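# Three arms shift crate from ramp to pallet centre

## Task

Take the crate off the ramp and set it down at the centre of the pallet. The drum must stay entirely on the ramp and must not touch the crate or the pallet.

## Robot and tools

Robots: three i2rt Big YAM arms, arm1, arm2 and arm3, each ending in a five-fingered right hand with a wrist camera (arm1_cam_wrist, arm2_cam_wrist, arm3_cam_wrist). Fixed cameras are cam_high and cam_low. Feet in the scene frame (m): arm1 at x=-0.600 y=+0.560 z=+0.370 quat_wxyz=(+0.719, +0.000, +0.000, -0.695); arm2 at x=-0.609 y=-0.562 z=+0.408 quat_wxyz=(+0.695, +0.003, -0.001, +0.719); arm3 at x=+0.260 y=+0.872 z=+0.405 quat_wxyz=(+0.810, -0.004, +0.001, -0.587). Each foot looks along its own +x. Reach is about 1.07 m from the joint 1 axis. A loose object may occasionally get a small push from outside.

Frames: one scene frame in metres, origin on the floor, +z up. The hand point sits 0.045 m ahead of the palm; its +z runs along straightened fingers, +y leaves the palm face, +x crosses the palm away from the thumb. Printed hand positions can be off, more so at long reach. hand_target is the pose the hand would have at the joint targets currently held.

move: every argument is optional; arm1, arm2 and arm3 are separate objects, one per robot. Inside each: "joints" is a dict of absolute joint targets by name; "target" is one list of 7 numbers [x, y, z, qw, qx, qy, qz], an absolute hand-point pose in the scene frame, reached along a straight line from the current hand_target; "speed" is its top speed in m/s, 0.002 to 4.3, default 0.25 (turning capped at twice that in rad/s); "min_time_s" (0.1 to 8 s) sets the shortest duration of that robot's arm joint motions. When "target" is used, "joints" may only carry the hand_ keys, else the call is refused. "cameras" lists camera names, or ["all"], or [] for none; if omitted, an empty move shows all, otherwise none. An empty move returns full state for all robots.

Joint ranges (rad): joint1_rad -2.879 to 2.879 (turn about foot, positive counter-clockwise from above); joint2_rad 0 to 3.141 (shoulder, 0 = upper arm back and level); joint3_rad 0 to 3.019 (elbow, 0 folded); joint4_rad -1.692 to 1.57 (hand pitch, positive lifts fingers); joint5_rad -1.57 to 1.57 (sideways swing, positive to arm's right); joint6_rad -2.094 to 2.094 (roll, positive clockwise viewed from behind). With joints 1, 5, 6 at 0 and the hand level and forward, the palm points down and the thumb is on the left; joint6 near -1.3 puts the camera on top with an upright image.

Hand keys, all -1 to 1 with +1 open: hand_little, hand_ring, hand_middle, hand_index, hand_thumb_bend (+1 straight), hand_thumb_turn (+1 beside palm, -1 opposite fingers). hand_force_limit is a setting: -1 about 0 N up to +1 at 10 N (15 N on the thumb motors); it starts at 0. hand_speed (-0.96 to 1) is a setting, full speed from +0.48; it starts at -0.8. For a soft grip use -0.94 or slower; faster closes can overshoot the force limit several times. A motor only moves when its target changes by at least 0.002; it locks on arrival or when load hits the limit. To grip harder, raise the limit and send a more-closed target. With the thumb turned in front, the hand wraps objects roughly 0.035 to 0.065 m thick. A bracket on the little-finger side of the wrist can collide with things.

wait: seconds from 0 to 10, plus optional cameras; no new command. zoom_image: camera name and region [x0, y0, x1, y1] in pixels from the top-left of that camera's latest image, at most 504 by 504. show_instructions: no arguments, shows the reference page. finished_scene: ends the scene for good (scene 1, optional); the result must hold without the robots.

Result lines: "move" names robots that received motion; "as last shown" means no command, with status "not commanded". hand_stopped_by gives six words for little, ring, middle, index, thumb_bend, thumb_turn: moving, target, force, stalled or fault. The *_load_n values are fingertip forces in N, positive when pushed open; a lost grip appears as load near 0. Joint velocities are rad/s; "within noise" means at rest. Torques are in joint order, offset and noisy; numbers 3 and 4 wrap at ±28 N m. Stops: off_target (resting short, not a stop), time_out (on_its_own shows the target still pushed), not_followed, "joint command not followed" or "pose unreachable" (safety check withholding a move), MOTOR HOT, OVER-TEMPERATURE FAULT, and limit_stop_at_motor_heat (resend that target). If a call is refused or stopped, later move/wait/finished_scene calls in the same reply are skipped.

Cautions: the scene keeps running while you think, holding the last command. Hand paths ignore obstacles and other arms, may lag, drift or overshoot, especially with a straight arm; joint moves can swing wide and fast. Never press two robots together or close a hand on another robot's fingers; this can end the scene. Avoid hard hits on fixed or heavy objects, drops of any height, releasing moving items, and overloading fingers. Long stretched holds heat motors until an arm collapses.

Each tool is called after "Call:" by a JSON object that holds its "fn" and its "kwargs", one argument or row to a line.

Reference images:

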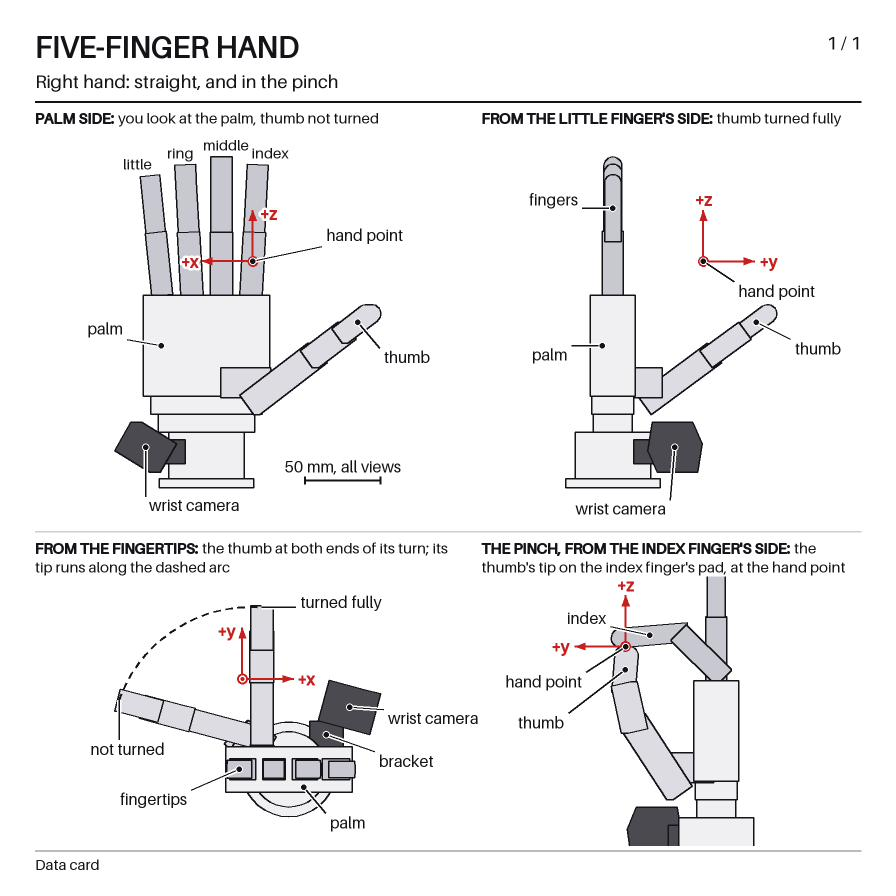

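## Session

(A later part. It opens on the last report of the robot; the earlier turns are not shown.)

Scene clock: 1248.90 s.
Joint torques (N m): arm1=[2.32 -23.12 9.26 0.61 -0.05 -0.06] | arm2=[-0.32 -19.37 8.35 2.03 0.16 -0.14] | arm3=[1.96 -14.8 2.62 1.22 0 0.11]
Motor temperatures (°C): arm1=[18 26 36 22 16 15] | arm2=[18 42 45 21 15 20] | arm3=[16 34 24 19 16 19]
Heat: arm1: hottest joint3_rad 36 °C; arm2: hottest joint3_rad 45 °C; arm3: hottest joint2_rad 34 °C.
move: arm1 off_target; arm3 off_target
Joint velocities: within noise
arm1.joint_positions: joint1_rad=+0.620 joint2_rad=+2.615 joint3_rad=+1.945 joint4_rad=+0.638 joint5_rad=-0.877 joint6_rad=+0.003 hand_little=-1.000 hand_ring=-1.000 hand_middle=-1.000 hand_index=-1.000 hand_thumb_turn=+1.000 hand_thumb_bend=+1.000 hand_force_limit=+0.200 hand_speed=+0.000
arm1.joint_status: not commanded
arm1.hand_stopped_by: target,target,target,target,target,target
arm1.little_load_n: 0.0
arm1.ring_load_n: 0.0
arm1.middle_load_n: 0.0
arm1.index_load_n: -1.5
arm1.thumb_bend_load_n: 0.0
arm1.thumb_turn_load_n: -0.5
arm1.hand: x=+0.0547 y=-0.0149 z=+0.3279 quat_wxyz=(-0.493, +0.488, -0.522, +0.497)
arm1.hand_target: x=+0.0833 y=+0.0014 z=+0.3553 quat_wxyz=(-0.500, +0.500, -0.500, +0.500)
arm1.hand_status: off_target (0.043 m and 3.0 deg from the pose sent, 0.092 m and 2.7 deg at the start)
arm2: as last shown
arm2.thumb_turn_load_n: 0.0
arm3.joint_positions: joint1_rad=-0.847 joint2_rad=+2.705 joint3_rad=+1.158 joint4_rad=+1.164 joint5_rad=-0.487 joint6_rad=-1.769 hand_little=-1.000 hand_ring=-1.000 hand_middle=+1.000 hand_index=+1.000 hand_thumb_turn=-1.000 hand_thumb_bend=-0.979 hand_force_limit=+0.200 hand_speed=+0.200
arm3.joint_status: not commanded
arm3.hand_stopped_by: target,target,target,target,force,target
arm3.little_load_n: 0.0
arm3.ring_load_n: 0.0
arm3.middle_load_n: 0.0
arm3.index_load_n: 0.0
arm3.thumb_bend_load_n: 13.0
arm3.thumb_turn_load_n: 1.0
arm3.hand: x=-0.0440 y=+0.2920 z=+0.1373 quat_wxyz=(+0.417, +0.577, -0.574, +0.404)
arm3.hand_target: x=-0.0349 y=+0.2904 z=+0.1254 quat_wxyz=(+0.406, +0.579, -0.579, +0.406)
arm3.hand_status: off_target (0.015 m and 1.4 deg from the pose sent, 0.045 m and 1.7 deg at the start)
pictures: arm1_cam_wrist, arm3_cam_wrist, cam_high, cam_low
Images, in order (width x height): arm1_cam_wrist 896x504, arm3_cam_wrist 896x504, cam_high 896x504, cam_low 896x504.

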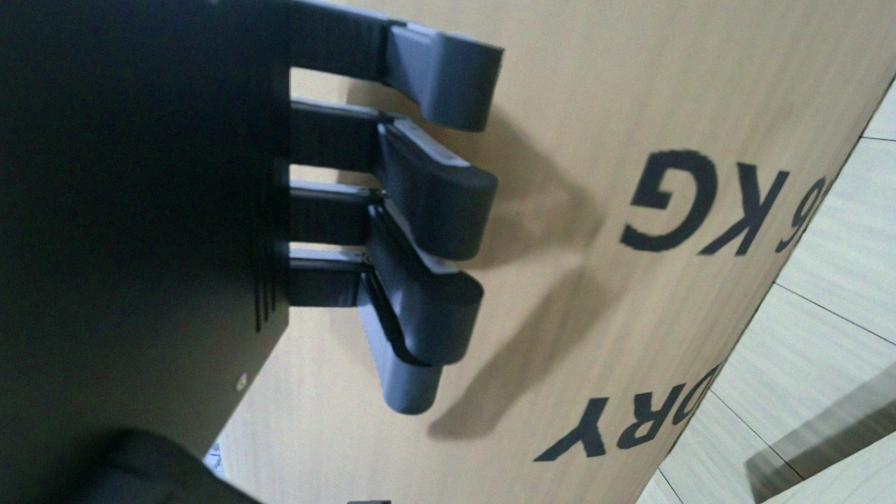

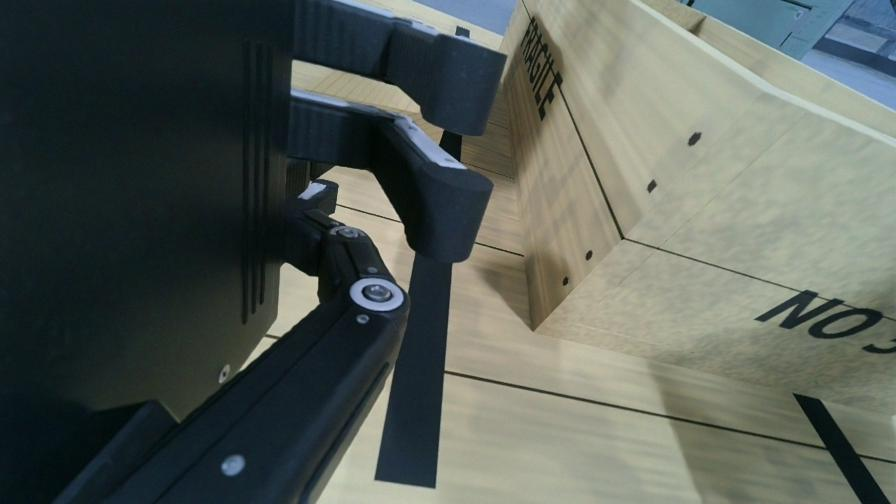

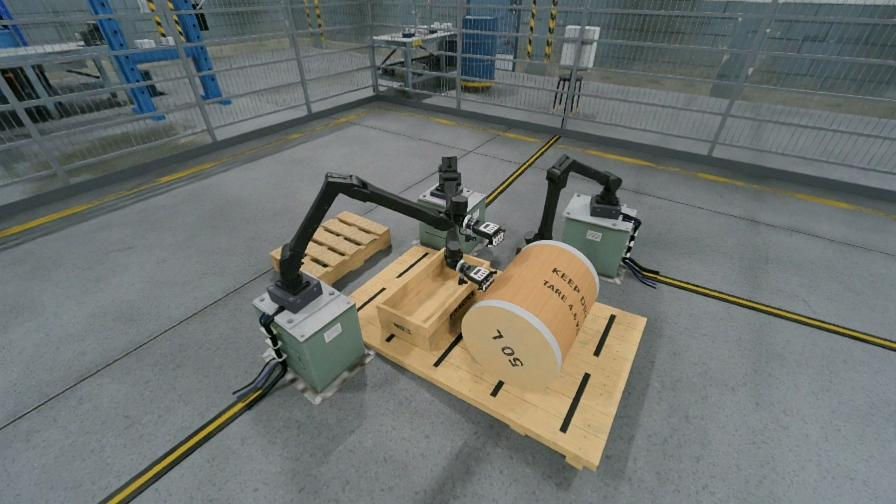

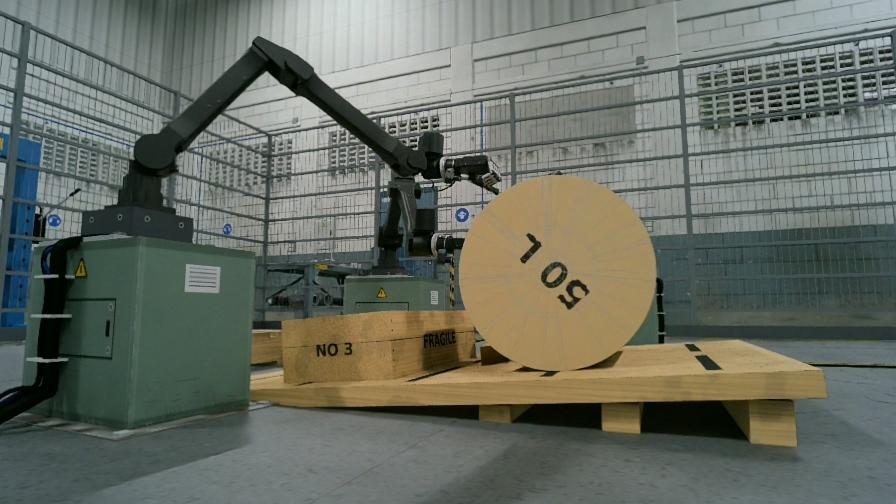

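Call:
{"fn": "move", "kwargs": {
  "arm3": {"target": [-0.033, 0.2, 0.12, 0.4062, 0.5785, -0.5785, 0.4062], "speed": 0.08},
  "cameras": ["arm3_cam_wrist", "cam_high"]
}}

Scene clock: 1257.40 s.
Joint torques (N m): arm1=[1.85 -22.65 9.29 0.49 0.01 -0.06] | arm2=[-0.32 -19.37 8.34 2.04 0.16 -0.14] | arm3=[1.9 -16.97 4.56 1.31 0.03 0.04]
Motor temperatures (°C): arm1=[18 26 36 22 16 15] | arm2=[18 42 44 21 15 20] | arm3=[16 34 24 19 16 19]
Heat: arm1: hottest joint3_rad 36 °C; arm2: hottest joint3_rad 44 °C; arm3: hottest joint2_rad 34 °C.
move: arm3 off_target
Joint velocities: within noise
arm1, arm2: as last shown
arm1.thumb_turn_load_n: 0.0
arm3.joint_positions: joint1_rad=-0.762 joint2_rad=+2.744 joint3_rad=+1.389 joint4_rad=+0.981 joint5_rad=-0.409 joint6_rad=-1.733 hand_little=-1.000 hand_ring=-1.000 hand_middle=+1.000 hand_index=+1.000 hand_thumb_turn=-1.000 hand_thumb_bend=-0.979 hand_force_limit=+0.200 hand_speed=+0.200
arm3.joint_status: not commanded
arm3.hand_stopped_by: target,target,target,target,force,target
arm3.little_load_n: 0.0
arm3.ring_load_n: 0.0
arm3.middle_load_n: 0.0
arm3.index_load_n: 0.0
arm3.thumb_bend_load_n: 13.5
arm3.thumb_turn_load_n: 1.0
arm3.hand: x=-0.0416 y=+0.2041 z=+0.1320 quat_wxyz=(+0.415, +0.577, -0.576, +0.404)
arm3.hand_target: x=-0.0328 y=+0.2007 z=+0.1203 quat_wxyz=(+0.406, +0.579, -0.579, +0.406)
arm3.hand_status: off_target (0.015 m and 1.1 deg from the pose sent, 0.094 m and 1.4 deg at the start)
Images, in order (width x height): arm3_cam_wrist 896x504, cam_high 896x504.

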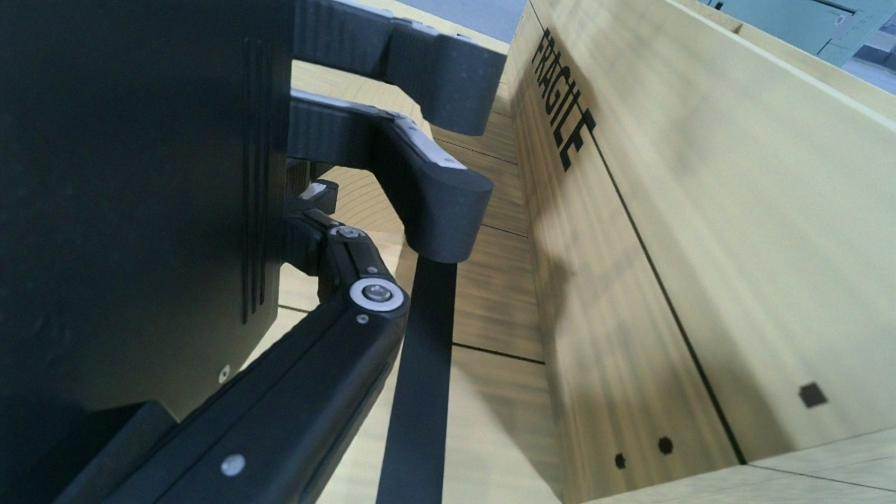

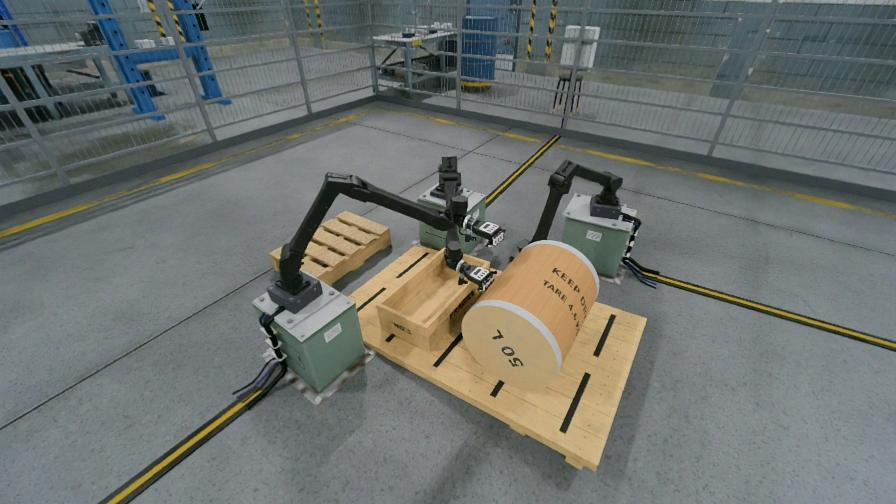

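Call:
{"fn": "move", "kwargs": {
  "arm3": {"target": [-0.03, 0.155, 0.118, 0.4062, 0.5785, -0.5785, 0.4062], "speed": 0.08},
  "cameras": ["arm3_cam_wrist", "arm1_cam_wrist"]
}}

Scene clock: 1263.07 s.
Joint torques (N m): arm1=[1.85 -22.59 9.22 0.51 0.02 -0.03] | arm2=[-0.09 -19.37 8.36 2.02 0.16 -0.14] | arm3=[2.55 -17.14 5.9 1.16 -0.02 0.11]
Motor temperatures (°C): arm1=[18 27 36 22 16 15] | arm2=[18 43 44 21 15 20] | arm3=[16 33 24 19 16 19]
Heat: arm1: hottest joint3_rad 36 °C; arm2: hottest joint3_rad 44 °C; arm3: hottest joint2_rad 33 °C.
move: arm3 off_target
Joint velocities: within noise
arm1, arm2: as last shown
arm1.thumb_turn_load_n: -0.5
arm3.joint_positions: joint1_rad=-0.734 joint2_rad=+2.772 joint3_rad=+1.514 joint4_rad=+0.889 joint5_rad=-0.374 joint6_rad=-1.718 hand_little=-1.000 hand_ring=-1.000 hand_middle=+1.000 hand_index=+1.000 hand_thumb_turn=-1.000 hand_thumb_bend=-0.979 hand_force_limit=+0.200 hand_speed=+0.200
arm3.joint_status: not commanded
arm3.hand_stopped_by: target,target,target,target,force,target
arm3.little_load_n: 0.0
arm3.ring_load_n: 0.0
arm3.middle_load_n: 0.0
arm3.index_load_n: 0.0
arm3.thumb_bend_load_n: 13.0
arm3.thumb_turn_load_n: 1.0
arm3.hand: x=-0.0445 y=+0.1637 z=+0.1313 quat_wxyz=(+0.416, +0.575, -0.579, +0.402)
arm3.hand_target: x=-0.0297 y=+0.1563 z=+0.1186 quat_wxyz=(+0.406, +0.579, -0.579, +0.406)
arm3.hand_status: off_target (0.022 m and 1.4 deg from the pose sent, 0.052 m and 1.1 deg at the start)
pictures: arm1_cam_wrist, arm3_cam_wrist
Images, in order (width x height): arm1_cam_wrist 896x504, arm3_cam_wrist 896x504.

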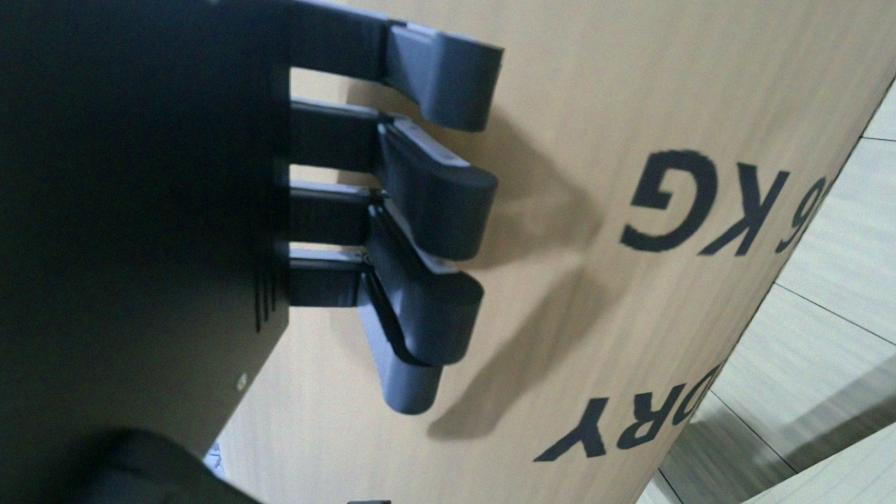

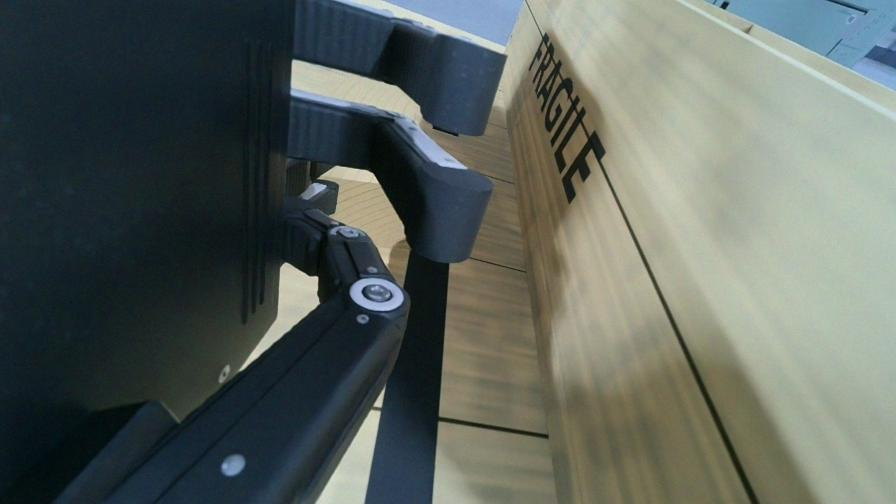

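Call:
{"fn": "move", "kwargs": {
  "arm3": {"target": [-0.022, 0.11, 0.118, 0.4062, 0.5785, -0.5785, 0.4062], "speed": 0.08},
  "cameras": ["arm3_cam_wrist", "arm1_cam_wrist", "cam_low"]
}}

Call:
{"fn": "zoom_image", "kwargs": {
  "camera": "cam_low",
  "region": [400, 280, 640, 400]
}}

Scene clock: 1271.63 s.
Joint torques (N m): arm1=[1.79 -22.59 9.31 0.53 0 -0.04] | arm2=[-0.21 -19.43 8.34 2.03 0.17 -0.15] | arm3=[2.43 -18.37 6.82 1.25 -0.02 0.1]
Motor temperatures (°C): arm1=[18 27 36 22 16 15] | arm2=[18 43 43 21 15 20] | arm3=[16 33 25 18 16 19]
Heat: arm1: hottest joint3_rad 36 °C; arm2: hottest joint2_rad 43 °C; arm3: hottest joint2_rad 33 °C.
move: arm3 off_target
Joint velocities: within noise
arm1, arm2: as last shown
arm1.hand_target: x=+0.0833 y=+0.0014 z=+0.3551 quat_wxyz=(-0.500, +0.500, -0.500, +0.500)
arm3.joint_positions: joint1_rad=-0.693 joint2_rad=+2.810 joint3_rad=+1.652 joint4_rad=+0.790 joint5_rad=-0.337 joint6_rad=-1.702 hand_little=-1.000 hand_ring=-1.000 hand_middle=+1.000 hand_index=+1.000 hand_thumb_turn=-1.000 hand_thumb_bend=-0.979 hand_force_limit=+0.200 hand_speed=+0.200
arm3.joint_status: not commanded
arm3.hand_stopped_by: target,target,target,target,force,target
arm3.little_load_n: 0.0
arm3.ring_load_n: 0.0
arm3.middle_load_n: 0.0
arm3.index_load_n: 0.0
arm3.thumb_bend_load_n: 13.0
arm3.thumb_turn_load_n: 1.0
arm3.hand: x=-0.0363 y=+0.1191 z=+0.1300 quat_wxyz=(+0.415, +0.575, -0.580, +0.401)
arm3.hand_target: x=-0.0217 y=+0.1113 z=+0.1187 quat_wxyz=(+0.406, +0.579, -0.579, +0.406)
arm3.hand_status: off_target (0.021 m and 1.2 deg from the pose sent, 0.060 m and 1.4 deg at the start)
pictures: arm1_cam_wrist, arm3_cam_wrist, cam_low
Images, in order (width x height): arm1_cam_wrist 896x504, arm3_cam_wrist 896x504, cam_low 896x504.

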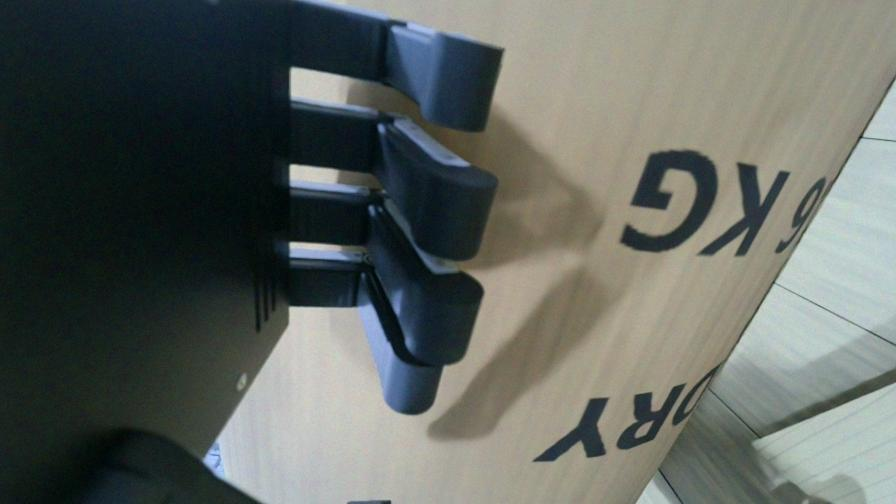

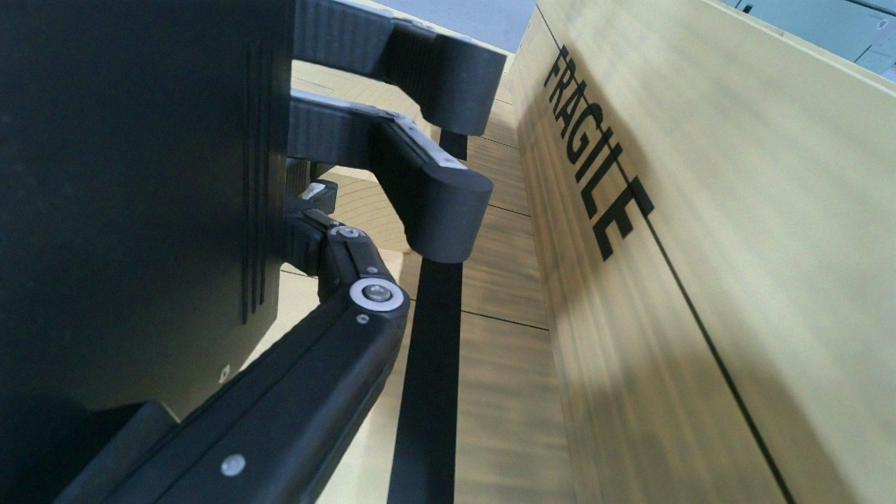

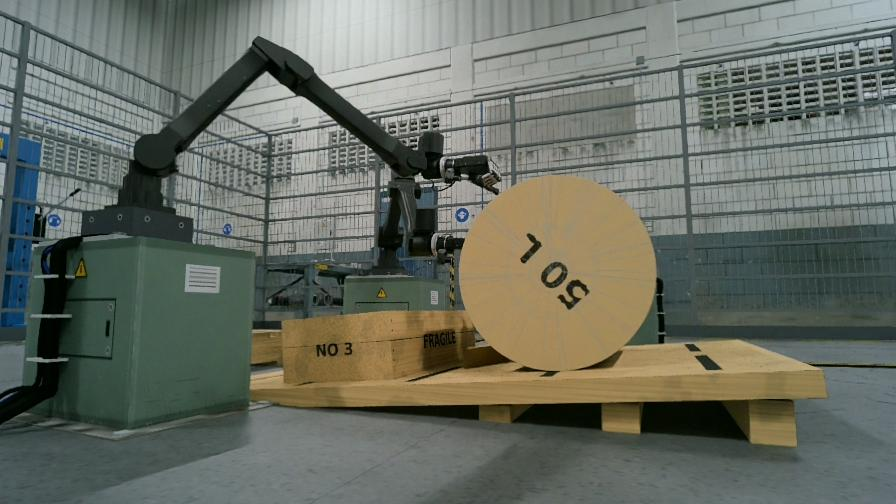

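Scaled by 2.100 from the camera's image (finer frame: 1280x720).

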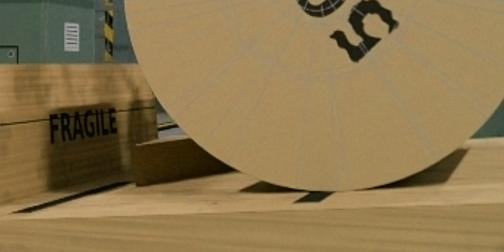

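Call:
{"fn": "move", "kwargs": {
  "arm2": {"target": [-0.1, -0.12, 0.5, 0.5, -0.5, 0.5, -0.5], "speed": 0.2},
  "cameras": ["arm2_cam_wrist"]
}}

Scene clock: 1279.83 s.
Joint torques (N m): arm1=[1.85 -22.65 9.25 0.5 0.01 -0.04] | arm2=[-0.26 -15.5 8.16 1.36 0.13 -0.06] | arm3=[2.37 -18.2 6.74 1.24 -0.02 0.1]
Motor temperatures (°C): arm1=[18 27 37 21 16 15] | arm2=[18 43 43 21 15 20] | arm3=[16 32 25 18 16 19]
Heat: arm1: hottest joint3_rad 37 °C; arm2: hottest joint2_rad 43 °C; arm3: hottest joint2_rad 32 °C.
move: arm2 not_followed
Joint velocities: within noise
arm1.joint_positions: joint1_rad=+0.620 joint2_rad=+2.615 joint3_rad=+1.945 joint4_rad=+0.638 joint5_rad=-0.877 joint6_rad=+0.003 hand_little=-1.000 hand_ring=-1.000 hand_middle=-1.000 hand_index=-1.000 hand_thumb_turn=+1.000 hand_thumb_bend=+1.000 hand_force_limit=+0.200 hand_speed=+0.000
arm1.joint_status: not commanded
arm1.hand_stopped_by: target,target,target,target,target,target
arm1.little_load_n: 0.0
arm1.ring_load_n: 0.0
arm1.middle_load_n: 0.0
arm1.index_load_n: -1.0
arm1.thumb_bend_load_n: 0.0
arm1.thumb_turn_load_n: -0.5
arm1.hand: x=+0.0547 y=-0.0149 z=+0.3279 quat_wxyz=(-0.493, +0.488, -0.522, +0.497)
arm1.hand_target: x=+0.0833 y=+0.0014 z=+0.3551 quat_wxyz=(-0.500, +0.500, -0.500, +0.500)
arm1.hand_status: not commanded
arm2.joint_positions: joint1_rad=-0.725 joint2_rad=+2.055 joint3_rad=+1.290 joint4_rad=+0.703 joint5_rad=+0.892 joint6_rad=+0.000 hand_little=-1.000 hand_ring=-1.000 hand_middle=-1.000 hand_index=-1.000 hand_thumb_turn=+1.000 hand_thumb_bend=+1.000 hand_force_limit=+0.200 hand_speed=-0.500
arm2.joint_status: not commanded
arm2.hand_stopped_by: target,target,target,target,target,target
arm2.little_load_n: 0.0
arm2.ring_load_n: 0.0
arm2.middle_load_n: 0.0
arm2.index_load_n: 0.0
arm2.thumb_bend_load_n: 0.0
arm2.thumb_turn_load_n: 0.0
arm2.on_its_own: joint3_rad is held at +1.290, not at its first target +1.659; joint4_rad is held at +0.703, not at its first target +0.528
arm2.hand: x=-0.0287 y=-0.0693 z=+0.5042 quat_wxyz=(-0.475, +0.518, -0.502, +0.503)
arm2.hand_target: x=-0.0287 y=-0.0693 z=+0.5042 quat_wxyz=(-0.475, +0.518, -0.502, +0.503)
arm2.hand_status: not_followed (0.088 m and 3.6 deg from the pose sent, 0.193 m and 0.8 deg at the start)
arm3: as last shown
pose unreachable (arm2 arm): on one or more control steps of this call this arm could not follow its commanded pose, so it was not sent that pose on those steps. On the call's last step it was still not sent that pose. It may still have moved: this result reports where it is.
cause: moving toward the commanded pose would bring a part of the arm too close to another arm (this arm's hand and a part of the arm1 arm, at the place that arm is still heading or pushing toward).
Images, in order (width x height): arm2_cam_wrist 896x504.

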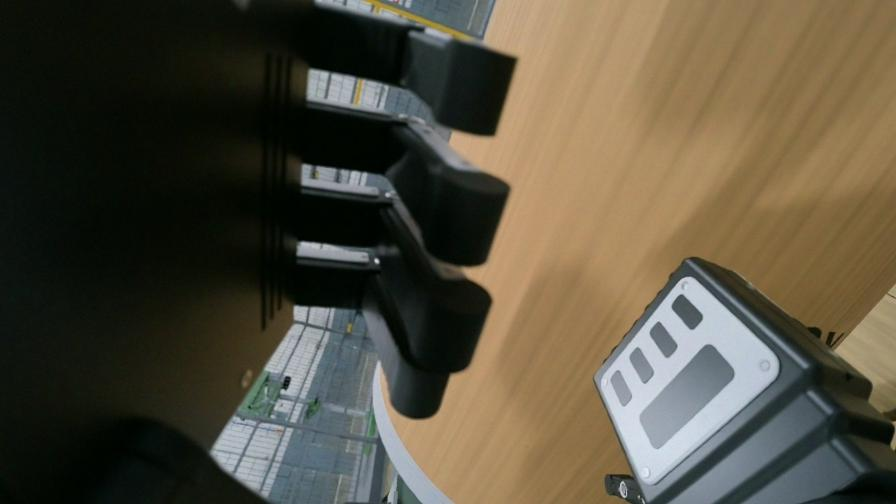

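Call:
{"fn": "move", "kwargs": {
  "arm2": {"target": [-0.17, -0.37, 0.40, 0.3643, -0.7124, -0.2409, -0.5463], "speed": 0.3},
  "cameras": ["arm2_cam_wrist"]
}}

Scene clock: 1298.77 s.
Joint torques (N m): arm1=[1.55 -22.59 9.35 0.49 0.02 -0.03] | arm2=[-0.21 -15.74 7.56 1.47 0.15 -0.06] | arm3=[2.43 -18.26 6.75 1.24 -0.02 0.09]
Motor temperatures (°C): arm1=[18 28 37 21 16 15] | arm2=[18 43 41 21 15 20] | arm3=[16 32 25 18 16 19]
Heat: arm1: hottest joint3_rad 37 °C; arm2: hottest joint2_rad 43 °C; arm3: hottest joint2_rad 32 °C.
move: arm2 not_followed
Joint velocities: within noise
arm1.joint_positions: joint1_rad=+0.620 joint2_rad=+2.615 joint3_rad=+1.945 joint4_rad=+0.638 joint5_rad=-0.877 joint6_rad=+0.003 hand_little=-1.000 hand_ring=-1.000 hand_middle=-1.000 hand_index=-1.000 hand_thumb_turn=+1.000 hand_thumb_bend=+1.000 hand_force_limit=+0.200 hand_speed=+0.000
arm1.joint_status: not commanded
arm1.hand_stopped_by: target,target,target,target,target,target
arm1.little_load_n: 0.0
arm1.ring_load_n: 0.0
arm1.middle_load_n: 0.0
arm1.index_load_n: -1.5
arm1.thumb_bend_load_n: 0.0
arm1.thumb_turn_load_n: -0.5
arm1.hand: x=+0.0547 y=-0.0149 z=+0.3279 quat_wxyz=(-0.493, +0.488, -0.522, +0.497)
arm1.hand_target: x=+0.0833 y=+0.0014 z=+0.3551 quat_wxyz=(-0.500, +0.500, -0.500, +0.500)
arm1.hand_status: not commanded
arm2.joint_positions: joint1_rad=-0.725 joint2_rad=+2.055 joint3_rad=+1.290 joint4_rad=+0.703 joint5_rad=+0.891 joint6_rad=+0.000 hand_little=-1.000 hand_ring=-1.000 hand_middle=-1.000 hand_index=-1.000 hand_thumb_turn=+1.000 hand_thumb_bend=+1.000 hand_force_limit=+0.200 hand_speed=-0.500
arm2.joint_status: not commanded
arm2.hand_stopped_by: target,target,target,target,target,target
arm2.little_load_n: 0.0
arm2.ring_load_n: 0.0
arm2.middle_load_n: 0.0
arm2.index_load_n: 0.0
arm2.thumb_bend_load_n: 0.0
arm2.thumb_turn_load_n: 0.0
arm2.on_its_own: joint3_rad is held at +1.290, not at its first target +1.659; joint4_rad is held at +0.703, not at its first target +0.528
arm2.hand: x=-0.0287 y=-0.0693 z=+0.5042 quat_wxyz=(-0.475, +0.519, -0.502, +0.503)
arm2.hand_target: x=-0.0287 y=-0.0693 z=+0.5042 quat_wxyz=(-0.475, +0.519, -0.502, +0.503)
arm2.hand_status: not_followed (0.348 m and 91.6 deg from the pose sent, 0.348 m and 91.6 deg at the start; pose on its path clipped on 65 of 84 steps)
arm3: as last shown
pose unreachable (arm2 arm): on one or more control steps of this call this arm could not follow its commanded pose, so it was not sent that pose on those steps. On the call's last step it was still not sent that pose. It may still have moved: this result reports where it is.
cause: moving toward the commanded pose would bring a part of the arm too close to another arm (this arm's hand and a part of the arm1 arm, at the place that arm is still heading or pushing toward).
Images, in order (width x height): arm2_cam_wrist 896x504.

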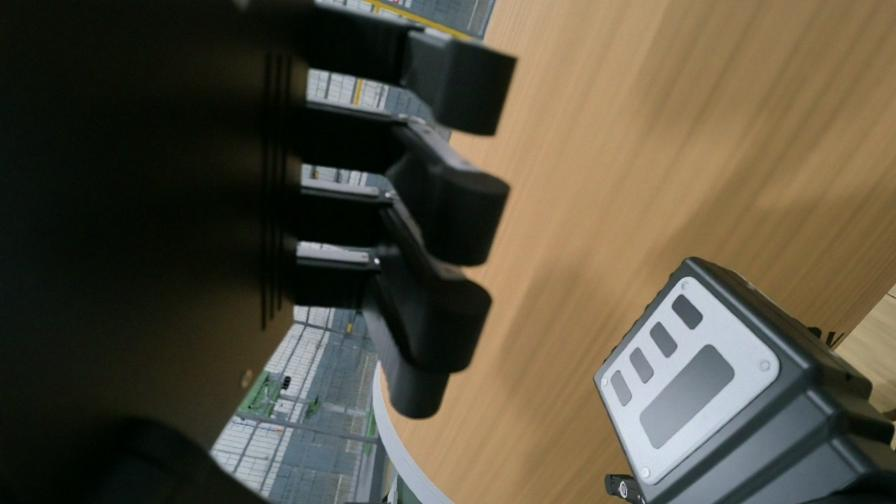

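Call:
{"fn": "move", "kwargs": {
  "arm2": {"target": [0.0, -0.1, 0.64, 0.5, -0.5, 0.5, -0.5], "speed": 0.2}
}}

Call:
{"fn": "move", "kwargs": {
  "arm2": {"target": [-0.15, -0.36, 0.55, 0.3643, -0.7124, -0.2409, -0.5463], "speed": 0.3},
  "cameras": ["arm2_cam_wrist", "cam_high"]
}}

Scene clock: 1304.77 s.
Joint torques (N m): arm1=[1.73 -22.42 9.33 0.49 0.02 -0.04] | arm2=[-0.38 -14.92 12.29 1.16 0.05 -0.14] | arm3=[2.37 -18.2 6.75 1.25 -0.03 0.09]
Motor temperatures (°C): arm1=[18 29 37 21 16 15] | arm2=[18 43 41 21 15 20] | arm3=[16 32 26 18 16 19]
Heat: arm1: hottest joint3_rad 37 °C; arm2: hottest joint2_rad 43 °C; arm3: hottest joint2_rad 32 °C.
move: arm2 off_target
Joint velocities: within noise
arm1, arm3: as last shown
arm1.index_load_n: -1.0
arm2.joint_positions: joint1_rad=-0.792 joint2_rad=+1.852 joint3_rad=+1.291 joint4_rad=+0.524 joint5_rad=+0.811 joint6_rad=-0.001 hand_little=-1.000 hand_ring=-1.000 hand_middle=-1.000 hand_index=-1.000 hand_thumb_turn=+1.000 hand_thumb_bend=+1.000 hand_force_limit=+0.200 hand_speed=-0.500
arm2.joint_status: not commanded
arm2.hand_stopped_by: target,target,target,target,target,target
arm2.little_load_n: 0.0
arm2.ring_load_n: 0.0
arm2.middle_load_n: 0.0
arm2.index_load_n: 0.0
arm2.thumb_bend_load_n: 0.0
arm2.thumb_turn_load_n: -0.5
arm2.hand: x=-0.0100 y=-0.1060 z=+0.6123 quat_wxyz=(-0.488, +0.513, -0.501, +0.498)
arm2.hand_target: x=-0.0012 y=-0.1008 z=+0.6403 quat_wxyz=(-0.500, +0.500, -0.500, +0.500)
arm2.hand_status: off_target (0.030 m and 2.0 deg from the pose sent, 0.142 m and 3.5 deg at the start)
arm3.thumb_bend_load_n: 13.5
pictures: none

Scene clock: 1308.57 s.
Joint torques (N m): arm1=[1.73 -22.48 9.29 0.53 0 -0.07] | arm2=[-0.79 -6.07 6.98 1.29 -0.07 -0.24] | arm3=[2.37 -18.2 6.75 1.24 -0.03 0.09]
Motor temperatures (°C): arm1=[18 29 37 21 16 15] | arm2=[18 42 40 21 15 20] | arm3=[16 32 26 18 16 19]
Heat: arm1: hottest joint3_rad 37 °C; arm2: hottest joint2_rad 42 °C; arm3: hottest joint2_rad 32 °C.
move: arm2 done
Joint velocities: within noise
arm1, arm3: as last shown
arm1.index_load_n: -1.5
arm1.thumb_turn_load_n: 0.0
arm2.joint_positions: joint1_rad=-1.320 joint2_rad=+1.333 joint3_rad=+0.464 joint4_rad=+0.696 joint5_rad=-0.626 joint6_rad=-1.402 hand_little=-1.000 hand_ring=-1.000 hand_middle=-1.000 hand_index=-1.000 hand_thumb_turn=+1.000 hand_thumb_bend=+1.000 hand_force_limit=+0.200 hand_speed=-0.500
arm2.joint_status: not commanded
arm2.hand_stopped_by: target,target,target,target,target,target
arm2.little_load_n: 0.0
arm2.ring_load_n: 0.0
arm2.middle_load_n: 0.0
arm2.index_load_n: 0.0
arm2.thumb_bend_load_n: 0.0
arm2.thumb_turn_load_n: 0.0
arm2.hand: x=-0.1503 y=-0.3561 z=+0.5455 quat_wxyz=(-0.370, +0.715, +0.238, +0.543)
arm2.hand_target: x=-0.1499 y=-0.3599 z=+0.5500 quat_wxyz=(-0.365, +0.713, +0.241, +0.547)
arm2.hand_status: done (0.006 m and 0.8 deg from the pose sent, 0.297 m and 91.8 deg at the start)
arm3.thumb_bend_load_n: 13.0
Images, in order (width x height): arm2_cam_wrist 896x504, cam_high 896x504.

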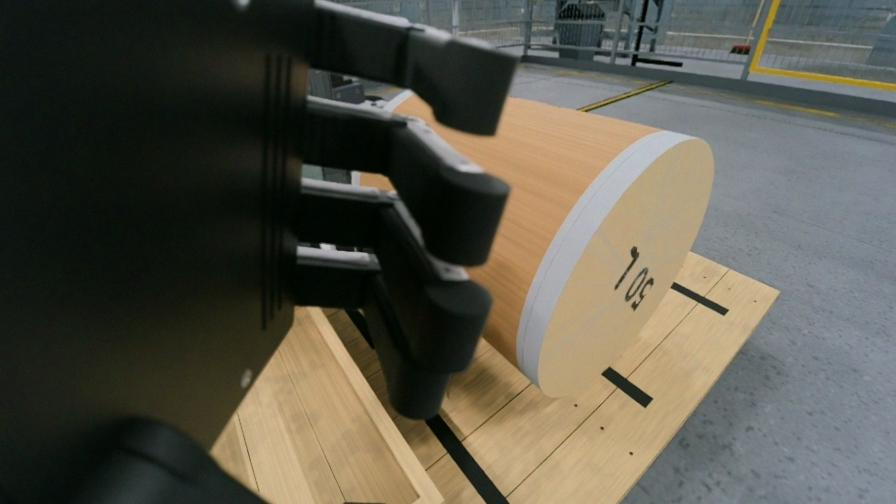

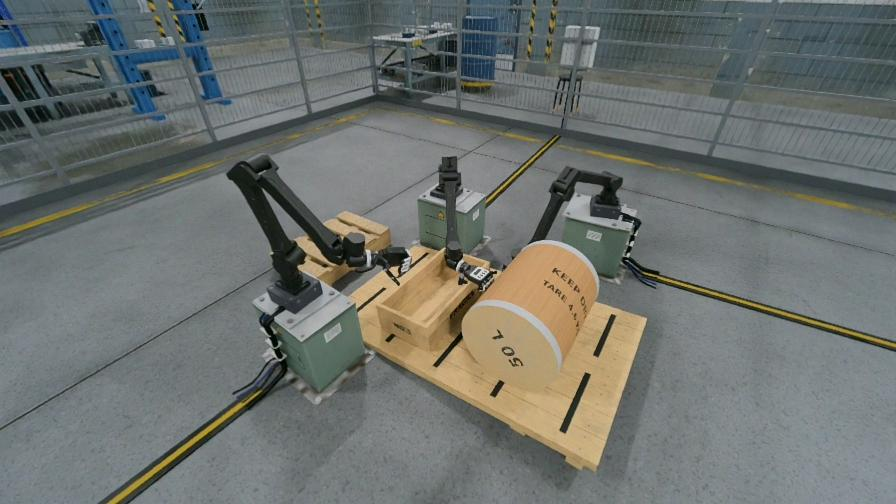

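Call:
{"fn": "move", "kwargs": {
  "arm2": {"target": [-0.23, -0.42, 0.40, 0.3643, -0.7124, -0.2409, -0.5463], "speed": 0.25, "joints": {"hand_little": 1, "hand_ring": 1, "hand_middle": 1, "hand_index": 1, "hand_speed": 0.2}},
  "cameras": ["arm2_cam_wrist"]
}}

Scene clock: 1315.33 s.
Joint torques (N m): arm1=[1.73 -22.71 9.33 0.47 0.01 -0.05] | arm2=[-0.91 -4.31 -0.27 2.25 -0.1 0.04] | arm3=[2.37 -18.2 6.75 1.25 -0.03 0.09]
Motor temperatures (°C): arm1=[18 29 37 21 16 15] | arm2=[17 40 39 21 15 20] | arm3=[16 32 26 18 16 19]
Heat: arm1: hottest joint3_rad 37 °C; arm2: hottest joint2_rad 40 °C; arm3: hottest joint2_rad 32 °C.
move: arm2 done
Joint velocities: within noise
arm1, arm3: as last shown
arm1.index_load_n: -1.0
arm2.joint_positions: joint1_rad=-1.482 joint2_rad=+1.955 joint3_rad=+0.193 joint4_rad=+1.563 joint5_rad=-0.787 joint6_rad=-1.467 hand_little=+1.000 hand_ring=+1.000 hand_middle=+1.000 hand_index=+1.000 hand_thumb_turn=+1.000 hand_thumb_bend=+1.000 hand_force_limit=+0.200 hand_speed=+0.200
arm2.joint_status: all done
arm2.hand_stopped_by: target,target,target,target,target,target
arm2.little_load_n: 0.0
arm2.ring_load_n: 0.0
arm2.middle_load_n: 0.0
arm2.index_load_n: 0.0
arm2.thumb_bend_load_n: 0.0
arm2.thumb_turn_load_n: 0.0
arm2.hand: x=-0.2304 y=-0.4176 z=+0.4028 quat_wxyz=(-0.363, +0.712, +0.248, +0.547)
arm2.hand_target: x=-0.2300 y=-0.4200 z=+0.4001 quat_wxyz=(-0.365, +0.714, +0.242, +0.547)
arm2.hand_status: done (0.004 m and 0.8 deg from the pose sent, 0.178 m and 0.8 deg at the start; a joint's target at an end of its range on 11 of 60 steps)
arm3.thumb_bend_load_n: 13.5
Images, in order (width x height): arm2_cam_wrist 896x504.

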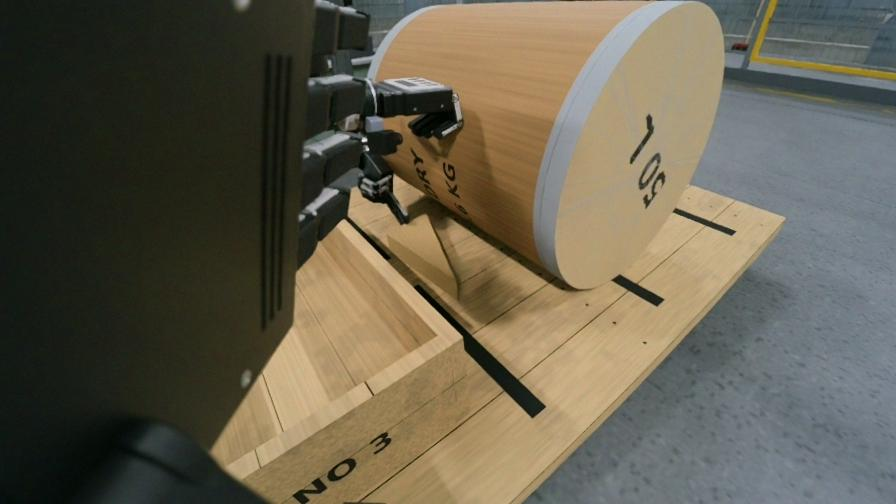

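Call:
{"fn": "zoom_image", "kwargs": {
  "camera": "arm2_cam_wrist",
  "region": [350, 60, 650, 340]
}}

Scaled by 1.680 from the camera's image (finer frame: 1280x720).

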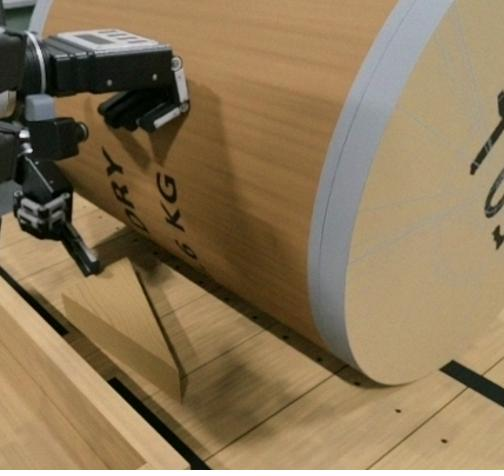

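Call:
{"fn": "move", "kwargs": {
  "arm3": {"target": [-0.04, 0.15, 0.12, 0.4062, 0.5785, -0.5785, 0.4062], "speed": 0.12}
}}

Call:
{"fn": "move", "kwargs": {
  "arm3": {"target": [-0.068, 0.145, 0.118, 0.4062, 0.5785, -0.5785, 0.4062], "speed": 0.08}
}}

Call:
{"fn": "move", "kwargs": {
  "arm3": {"target": [-0.068, 0.105, 0.116, 0.4062, 0.5785, -0.5785, 0.4062], "speed": 0.08},
  "cameras": ["arm2_cam_wrist", "arm3_cam_wrist"]
}}

Call:
{"fn": "zoom_image", "kwargs": {
  "camera": "arm2_cam_wrist",
  "region": [350, 60, 650, 340]
}}

Scene clock: 1402.83 s.
Joint torques (N m): arm1=[1.67 -22.53 9.32 0.47 0 -0.05] | arm2=[-0.91 -4.37 -0.25 2.21 -0.1 0.05] | arm3=[-0.38 -19.66 3.67 2.54 -0.17 -0.12]
Motor temperatures (°C): arm1=[18 32 38 21 16 15] | arm2=[17 30 29 22 15 20] | arm3=[16 32 27 18 16 19]
Heat: arm1: hottest joint3_rad 38 °C; arm2: hottest joint2_rad 30 °C; arm3: hottest joint2_rad 32 °C.
move: arm3 off_target
Joint velocities: within noise
arm1, arm2: as last shown
arm1.joint_positions: joint1_rad=+0.621 joint2_rad=+2.615 joint3_rad=+1.945 joint4_rad=+0.638 joint5_rad=-0.877 joint6_rad=+0.003 hand_little=-1.000 hand_ring=-1.000 hand_middle=-1.000 hand_index=-1.000 hand_thumb_turn=+1.000 hand_thumb_bend=+1.000 hand_force_limit=+0.200 hand_speed=+0.000
arm1.thumb_turn_load_n: -0.5
arm1.hand: x=+0.0549 y=-0.0148 z=+0.3283 quat_wxyz=(-0.493, +0.488, -0.522, +0.497)
arm1.hand_target: x=+0.0833 y=+0.0014 z=+0.3553 quat_wxyz=(-0.500, +0.500, -0.500, +0.500)
arm2.hand_target: x=-0.2300 y=-0.4200 z=+0.4001 quat_wxyz=(-0.365, +0.714, +0.241, +0.547)
arm3.joint_positions: joint1_rad=-0.711 joint2_rad=+2.807 joint3_rad=+1.577 joint4_rad=+0.830 joint5_rad=-0.382 joint6_rad=-1.702 hand_little=-1.000 hand_ring=-1.000 hand_middle=+1.000 hand_index=+1.000 hand_thumb_turn=-1.000 hand_thumb_bend=-0.979 hand_force_limit=+0.200 hand_speed=+0.200
arm3.joint_status: not commanded
arm3.hand_stopped_by: target,target,target,target,force,target
arm3.little_load_n: 0.0
arm3.ring_load_n: 0.0
arm3.middle_load_n: 0.0
arm3.index_load_n: 0.0
arm3.thumb_bend_load_n: 13.0
arm3.thumb_turn_load_n: 1.5
arm3.hand: x=-0.0291 y=+0.1488 z=+0.1127 quat_wxyz=(+0.395, +0.582, -0.583, +0.407)
arm3.hand_target: x=-0.0400 y=+0.1501 z=+0.1199 quat_wxyz=(+0.406, +0.579, -0.579, +0.406)
arm3.hand_status: off_target (0.013 m and 1.5 deg from the pose sent, 0.033 m and 1.2 deg at the start)
pictures: none

Scene clock: 1403.93 s.
Joint torques (N m): arm1=[2.02 -22.24 9.28 0.55 0 -0.08] | arm2=[-0.79 -4.37 -0.24 2.18 -0.1 0.06] | arm3=[0.38 -18.61 5.98 1.32 -0.2 -0.1]
Motor temperatures (°C): arm1=[18 32 38 21 16 15] | arm2=[17 30 29 22 15 20] | arm3=[16 33 27 18 16 19]
Heat: arm1: hottest joint3_rad 38 °C; arm2: hottest joint2_rad 30 °C; arm3: hottest joint2_rad 33 °C.
move: arm3 done
Joint velocities: within noise
arm1, arm2: as last shown
arm1.index_load_n: -1.5
arm3.joint_positions: joint1_rad=-0.754 joint2_rad=+2.807 joint3_rad=+1.609 joint4_rad=+0.811 joint5_rad=-0.418 joint6_rad=-1.717 hand_little=-1.000 hand_ring=-1.000 hand_middle=+1.000 hand_index=+1.000 hand_thumb_turn=-1.000 hand_thumb_bend=-0.979 hand_force_limit=+0.200 hand_speed=+0.200
arm3.joint_status: not commanded
arm3.hand_stopped_by: target,target,target,target,force,target
arm3.little_load_n: 0.0
arm3.ring_load_n: 0.0
arm3.middle_load_n: 0.0
arm3.index_load_n: 0.0
arm3.thumb_bend_load_n: 13.0
arm3.thumb_turn_load_n: 1.0
arm3.hand: x=-0.0591 y=+0.1467 z=+0.1217 quat_wxyz=(+0.403, +0.578, -0.579, +0.410)
arm3.hand_target: x=-0.0677 y=+0.1454 z=+0.1182 quat_wxyz=(+0.406, +0.579, -0.579, +0.406)
arm3.hand_status: done (0.010 m and 0.6 deg from the pose sent, 0.039 m and 1.5 deg at the start)
pictures: none

Scene clock: 1405.13 s.
Joint torques (N m): arm1=[1.96 -22.65 9.28 0.54 0 -0.02] | arm2=[-0.85 -4.37 -0.25 2.19 -0.1 0.05] | arm3=[2.14 -18.32 7.01 1.26 0.08 -0.01]
Motor temperatures (°C): arm1=[18 32 38 21 16 15] | arm2=[17 30 29 22 15 20] | arm3=[16 33 27 18 16 19]
Heat: arm1: hottest joint3_rad 38 °C; arm2: hottest joint2_rad 30 °C; arm3: hottest joint2_rad 33 °C.
move: arm3 off_target
Joint velocities: within noise
arm1, arm2: as last shown
arm1.little_load_n: 0.5
arm1.thumb_turn_load_n: 0.0
arm3.joint_positions: joint1_rad=-0.754 joint2_rad=+2.836 joint3_rad=+1.744 joint4_rad=+0.723 joint5_rad=-0.399 joint6_rad=-1.717 hand_little=-1.000 hand_ring=-1.000 hand_middle=+1.000 hand_index=+1.000 hand_thumb_turn=-1.000 hand_thumb_bend=-0.979 hand_force_limit=+0.200 hand_speed=+0.200
arm3.joint_status: not commanded
arm3.hand_stopped_by: target,target,target,target,force,target
arm3.little_load_n: 0.0
arm3.ring_load_n: 0.0
arm3.middle_load_n: 0.0
arm3.index_load_n: -0.5
arm3.thumb_bend_load_n: 13.0
arm3.thumb_turn_load_n: 1.0
arm3.hand: x=-0.0799 y=+0.1114 z=+0.1319 quat_wxyz=(+0.414, +0.573, -0.579, +0.406)
arm3.hand_target: x=-0.0675 y=+0.1063 z=+0.1169 quat_wxyz=(+0.406, +0.579, -0.579, +0.406)
arm3.hand_status: off_target (0.021 m and 1.1 deg from the pose sent, 0.043 m and 0.6 deg at the start)
Images, in order (width x height): arm2_cam_wrist 896x504, arm3_cam_wrist 896x504.

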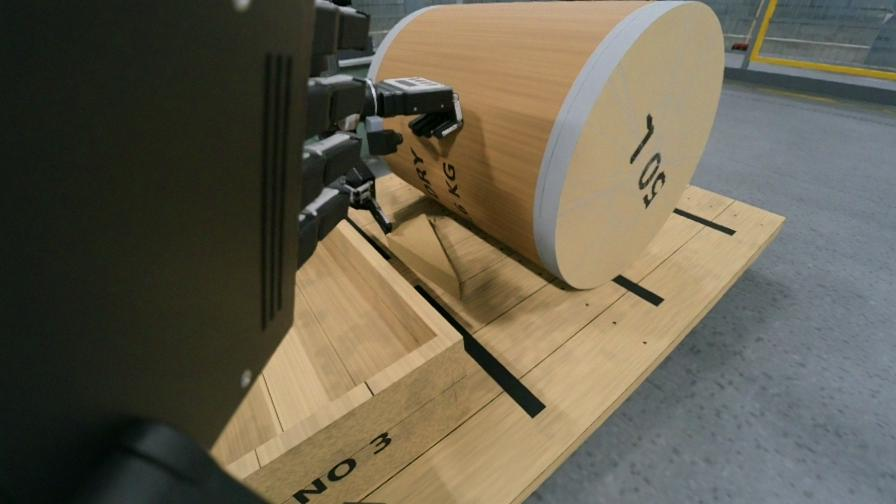

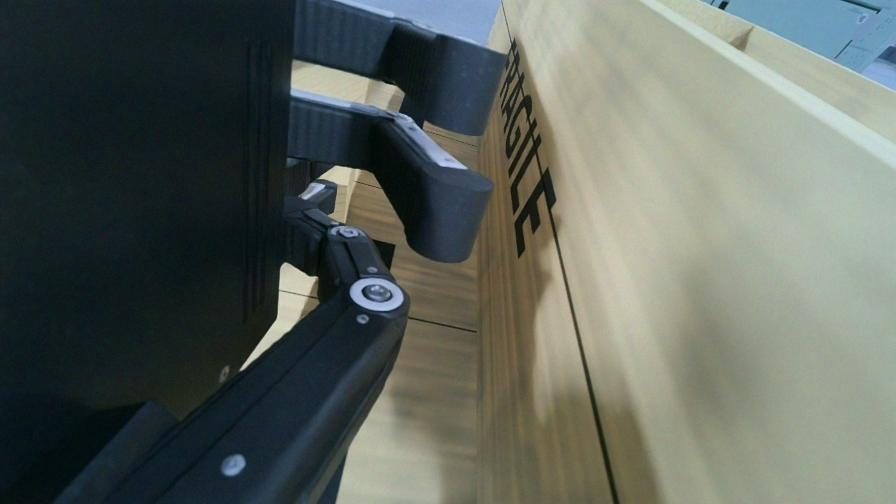

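Scaled by 1.680 from the camera's image (finer frame: 1280x720).

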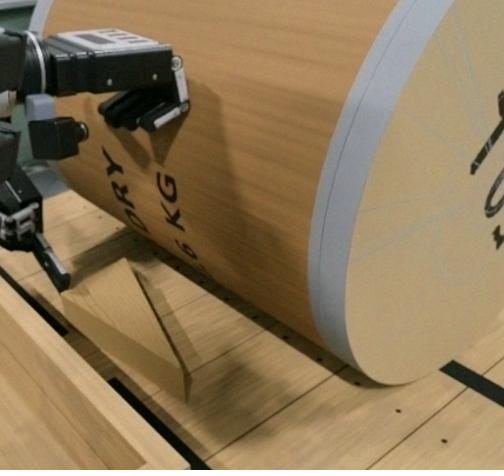

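Call:
{"fn": "move", "kwargs": {
  "arm3": {"target": [-0.058, 0.06, 0.116, 0.4062, 0.5785, -0.5785, 0.4062], "speed": 0.08},
  "cameras": ["arm2_cam_wrist"]
}}

Call:
{"fn": "zoom_image", "kwargs": {
  "camera": "arm2_cam_wrist",
  "region": [350, 60, 650, 340]
}}

Scene clock: 1412.70 s.
Joint torques (N m): arm1=[1.55 -22.53 9.26 0.49 0.02 -0.03] | arm2=[-0.85 -4.31 -0.27 2.19 -0.1 0.06] | arm3=[3.19 -19.6 7.82 1.18 -0.24 0.13]
Motor temperatures (°C): arm1=[18 32 38 21 16 15] | arm2=[17 30 29 22 15 20] | arm3=[16 34 28 18 16 19]
Heat: arm1: hottest joint3_rad 38 °C; arm2: hottest joint2_rad 30 °C; arm3: hottest joint2_rad 34 °C.
move: arm3 off_target
Joint velocities: within noise
arm1, arm2: as last shown
arm1.little_load_n: 0.0
arm1.middle_load_n: -0.5
arm1.index_load_n: -1.0
arm1.thumb_turn_load_n: -0.5
arm3.joint_positions: joint1_rad=-0.727 joint2_rad=+2.888 joint3_rad=+1.901 joint4_rad=+0.623 joint5_rad=-0.354 joint6_rad=-1.714 hand_little=-1.000 hand_ring=-1.000 hand_middle=+1.000 hand_index=+1.000 hand_thumb_turn=-1.000 hand_thumb_bend=-0.979 hand_force_limit=+0.200 hand_speed=+0.200
arm3.joint_status: not commanded
arm3.hand_stopped_by: target,target,target,target,force,target
arm3.little_load_n: 0.0
arm3.ring_load_n: 0.0
arm3.middle_load_n: 0.0
arm3.index_load_n: -1.0
arm3.thumb_bend_load_n: 13.0
arm3.thumb_turn_load_n: 1.0
arm3.hand: x=-0.0824 y=+0.0718 z=+0.1333 quat_wxyz=(+0.421, +0.571, -0.581, +0.398)
arm3.hand_target: x=-0.0572 y=+0.0627 z=+0.1172 quat_wxyz=(+0.406, +0.579, -0.579, +0.406)
arm3.hand_status: off_target (0.032 m and 2.1 deg from the pose sent, 0.058 m and 1.1 deg at the start)
Images, in order (width x height): arm2_cam_wrist 896x504.

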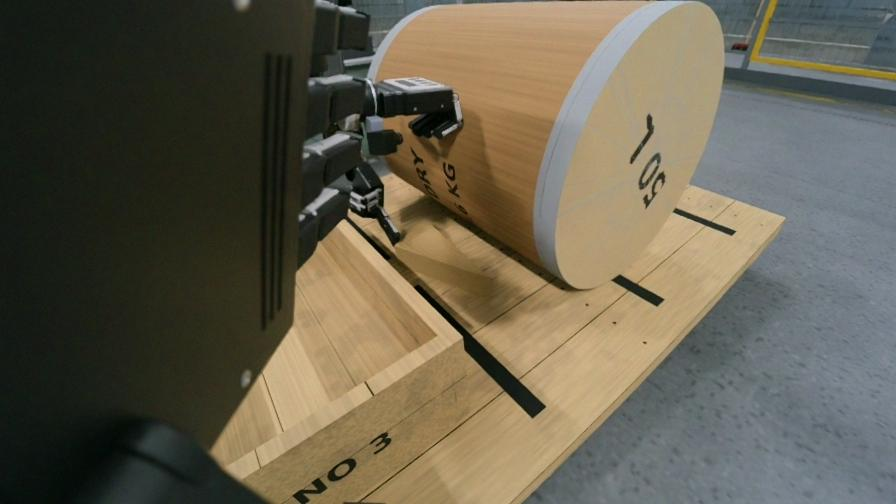

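Scaled by 1.680 from the camera's image (finer frame: 1280x720).

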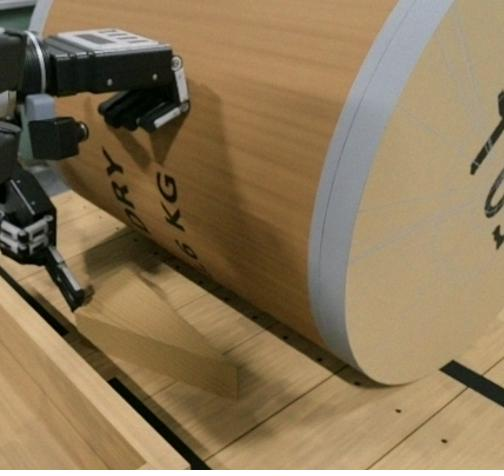

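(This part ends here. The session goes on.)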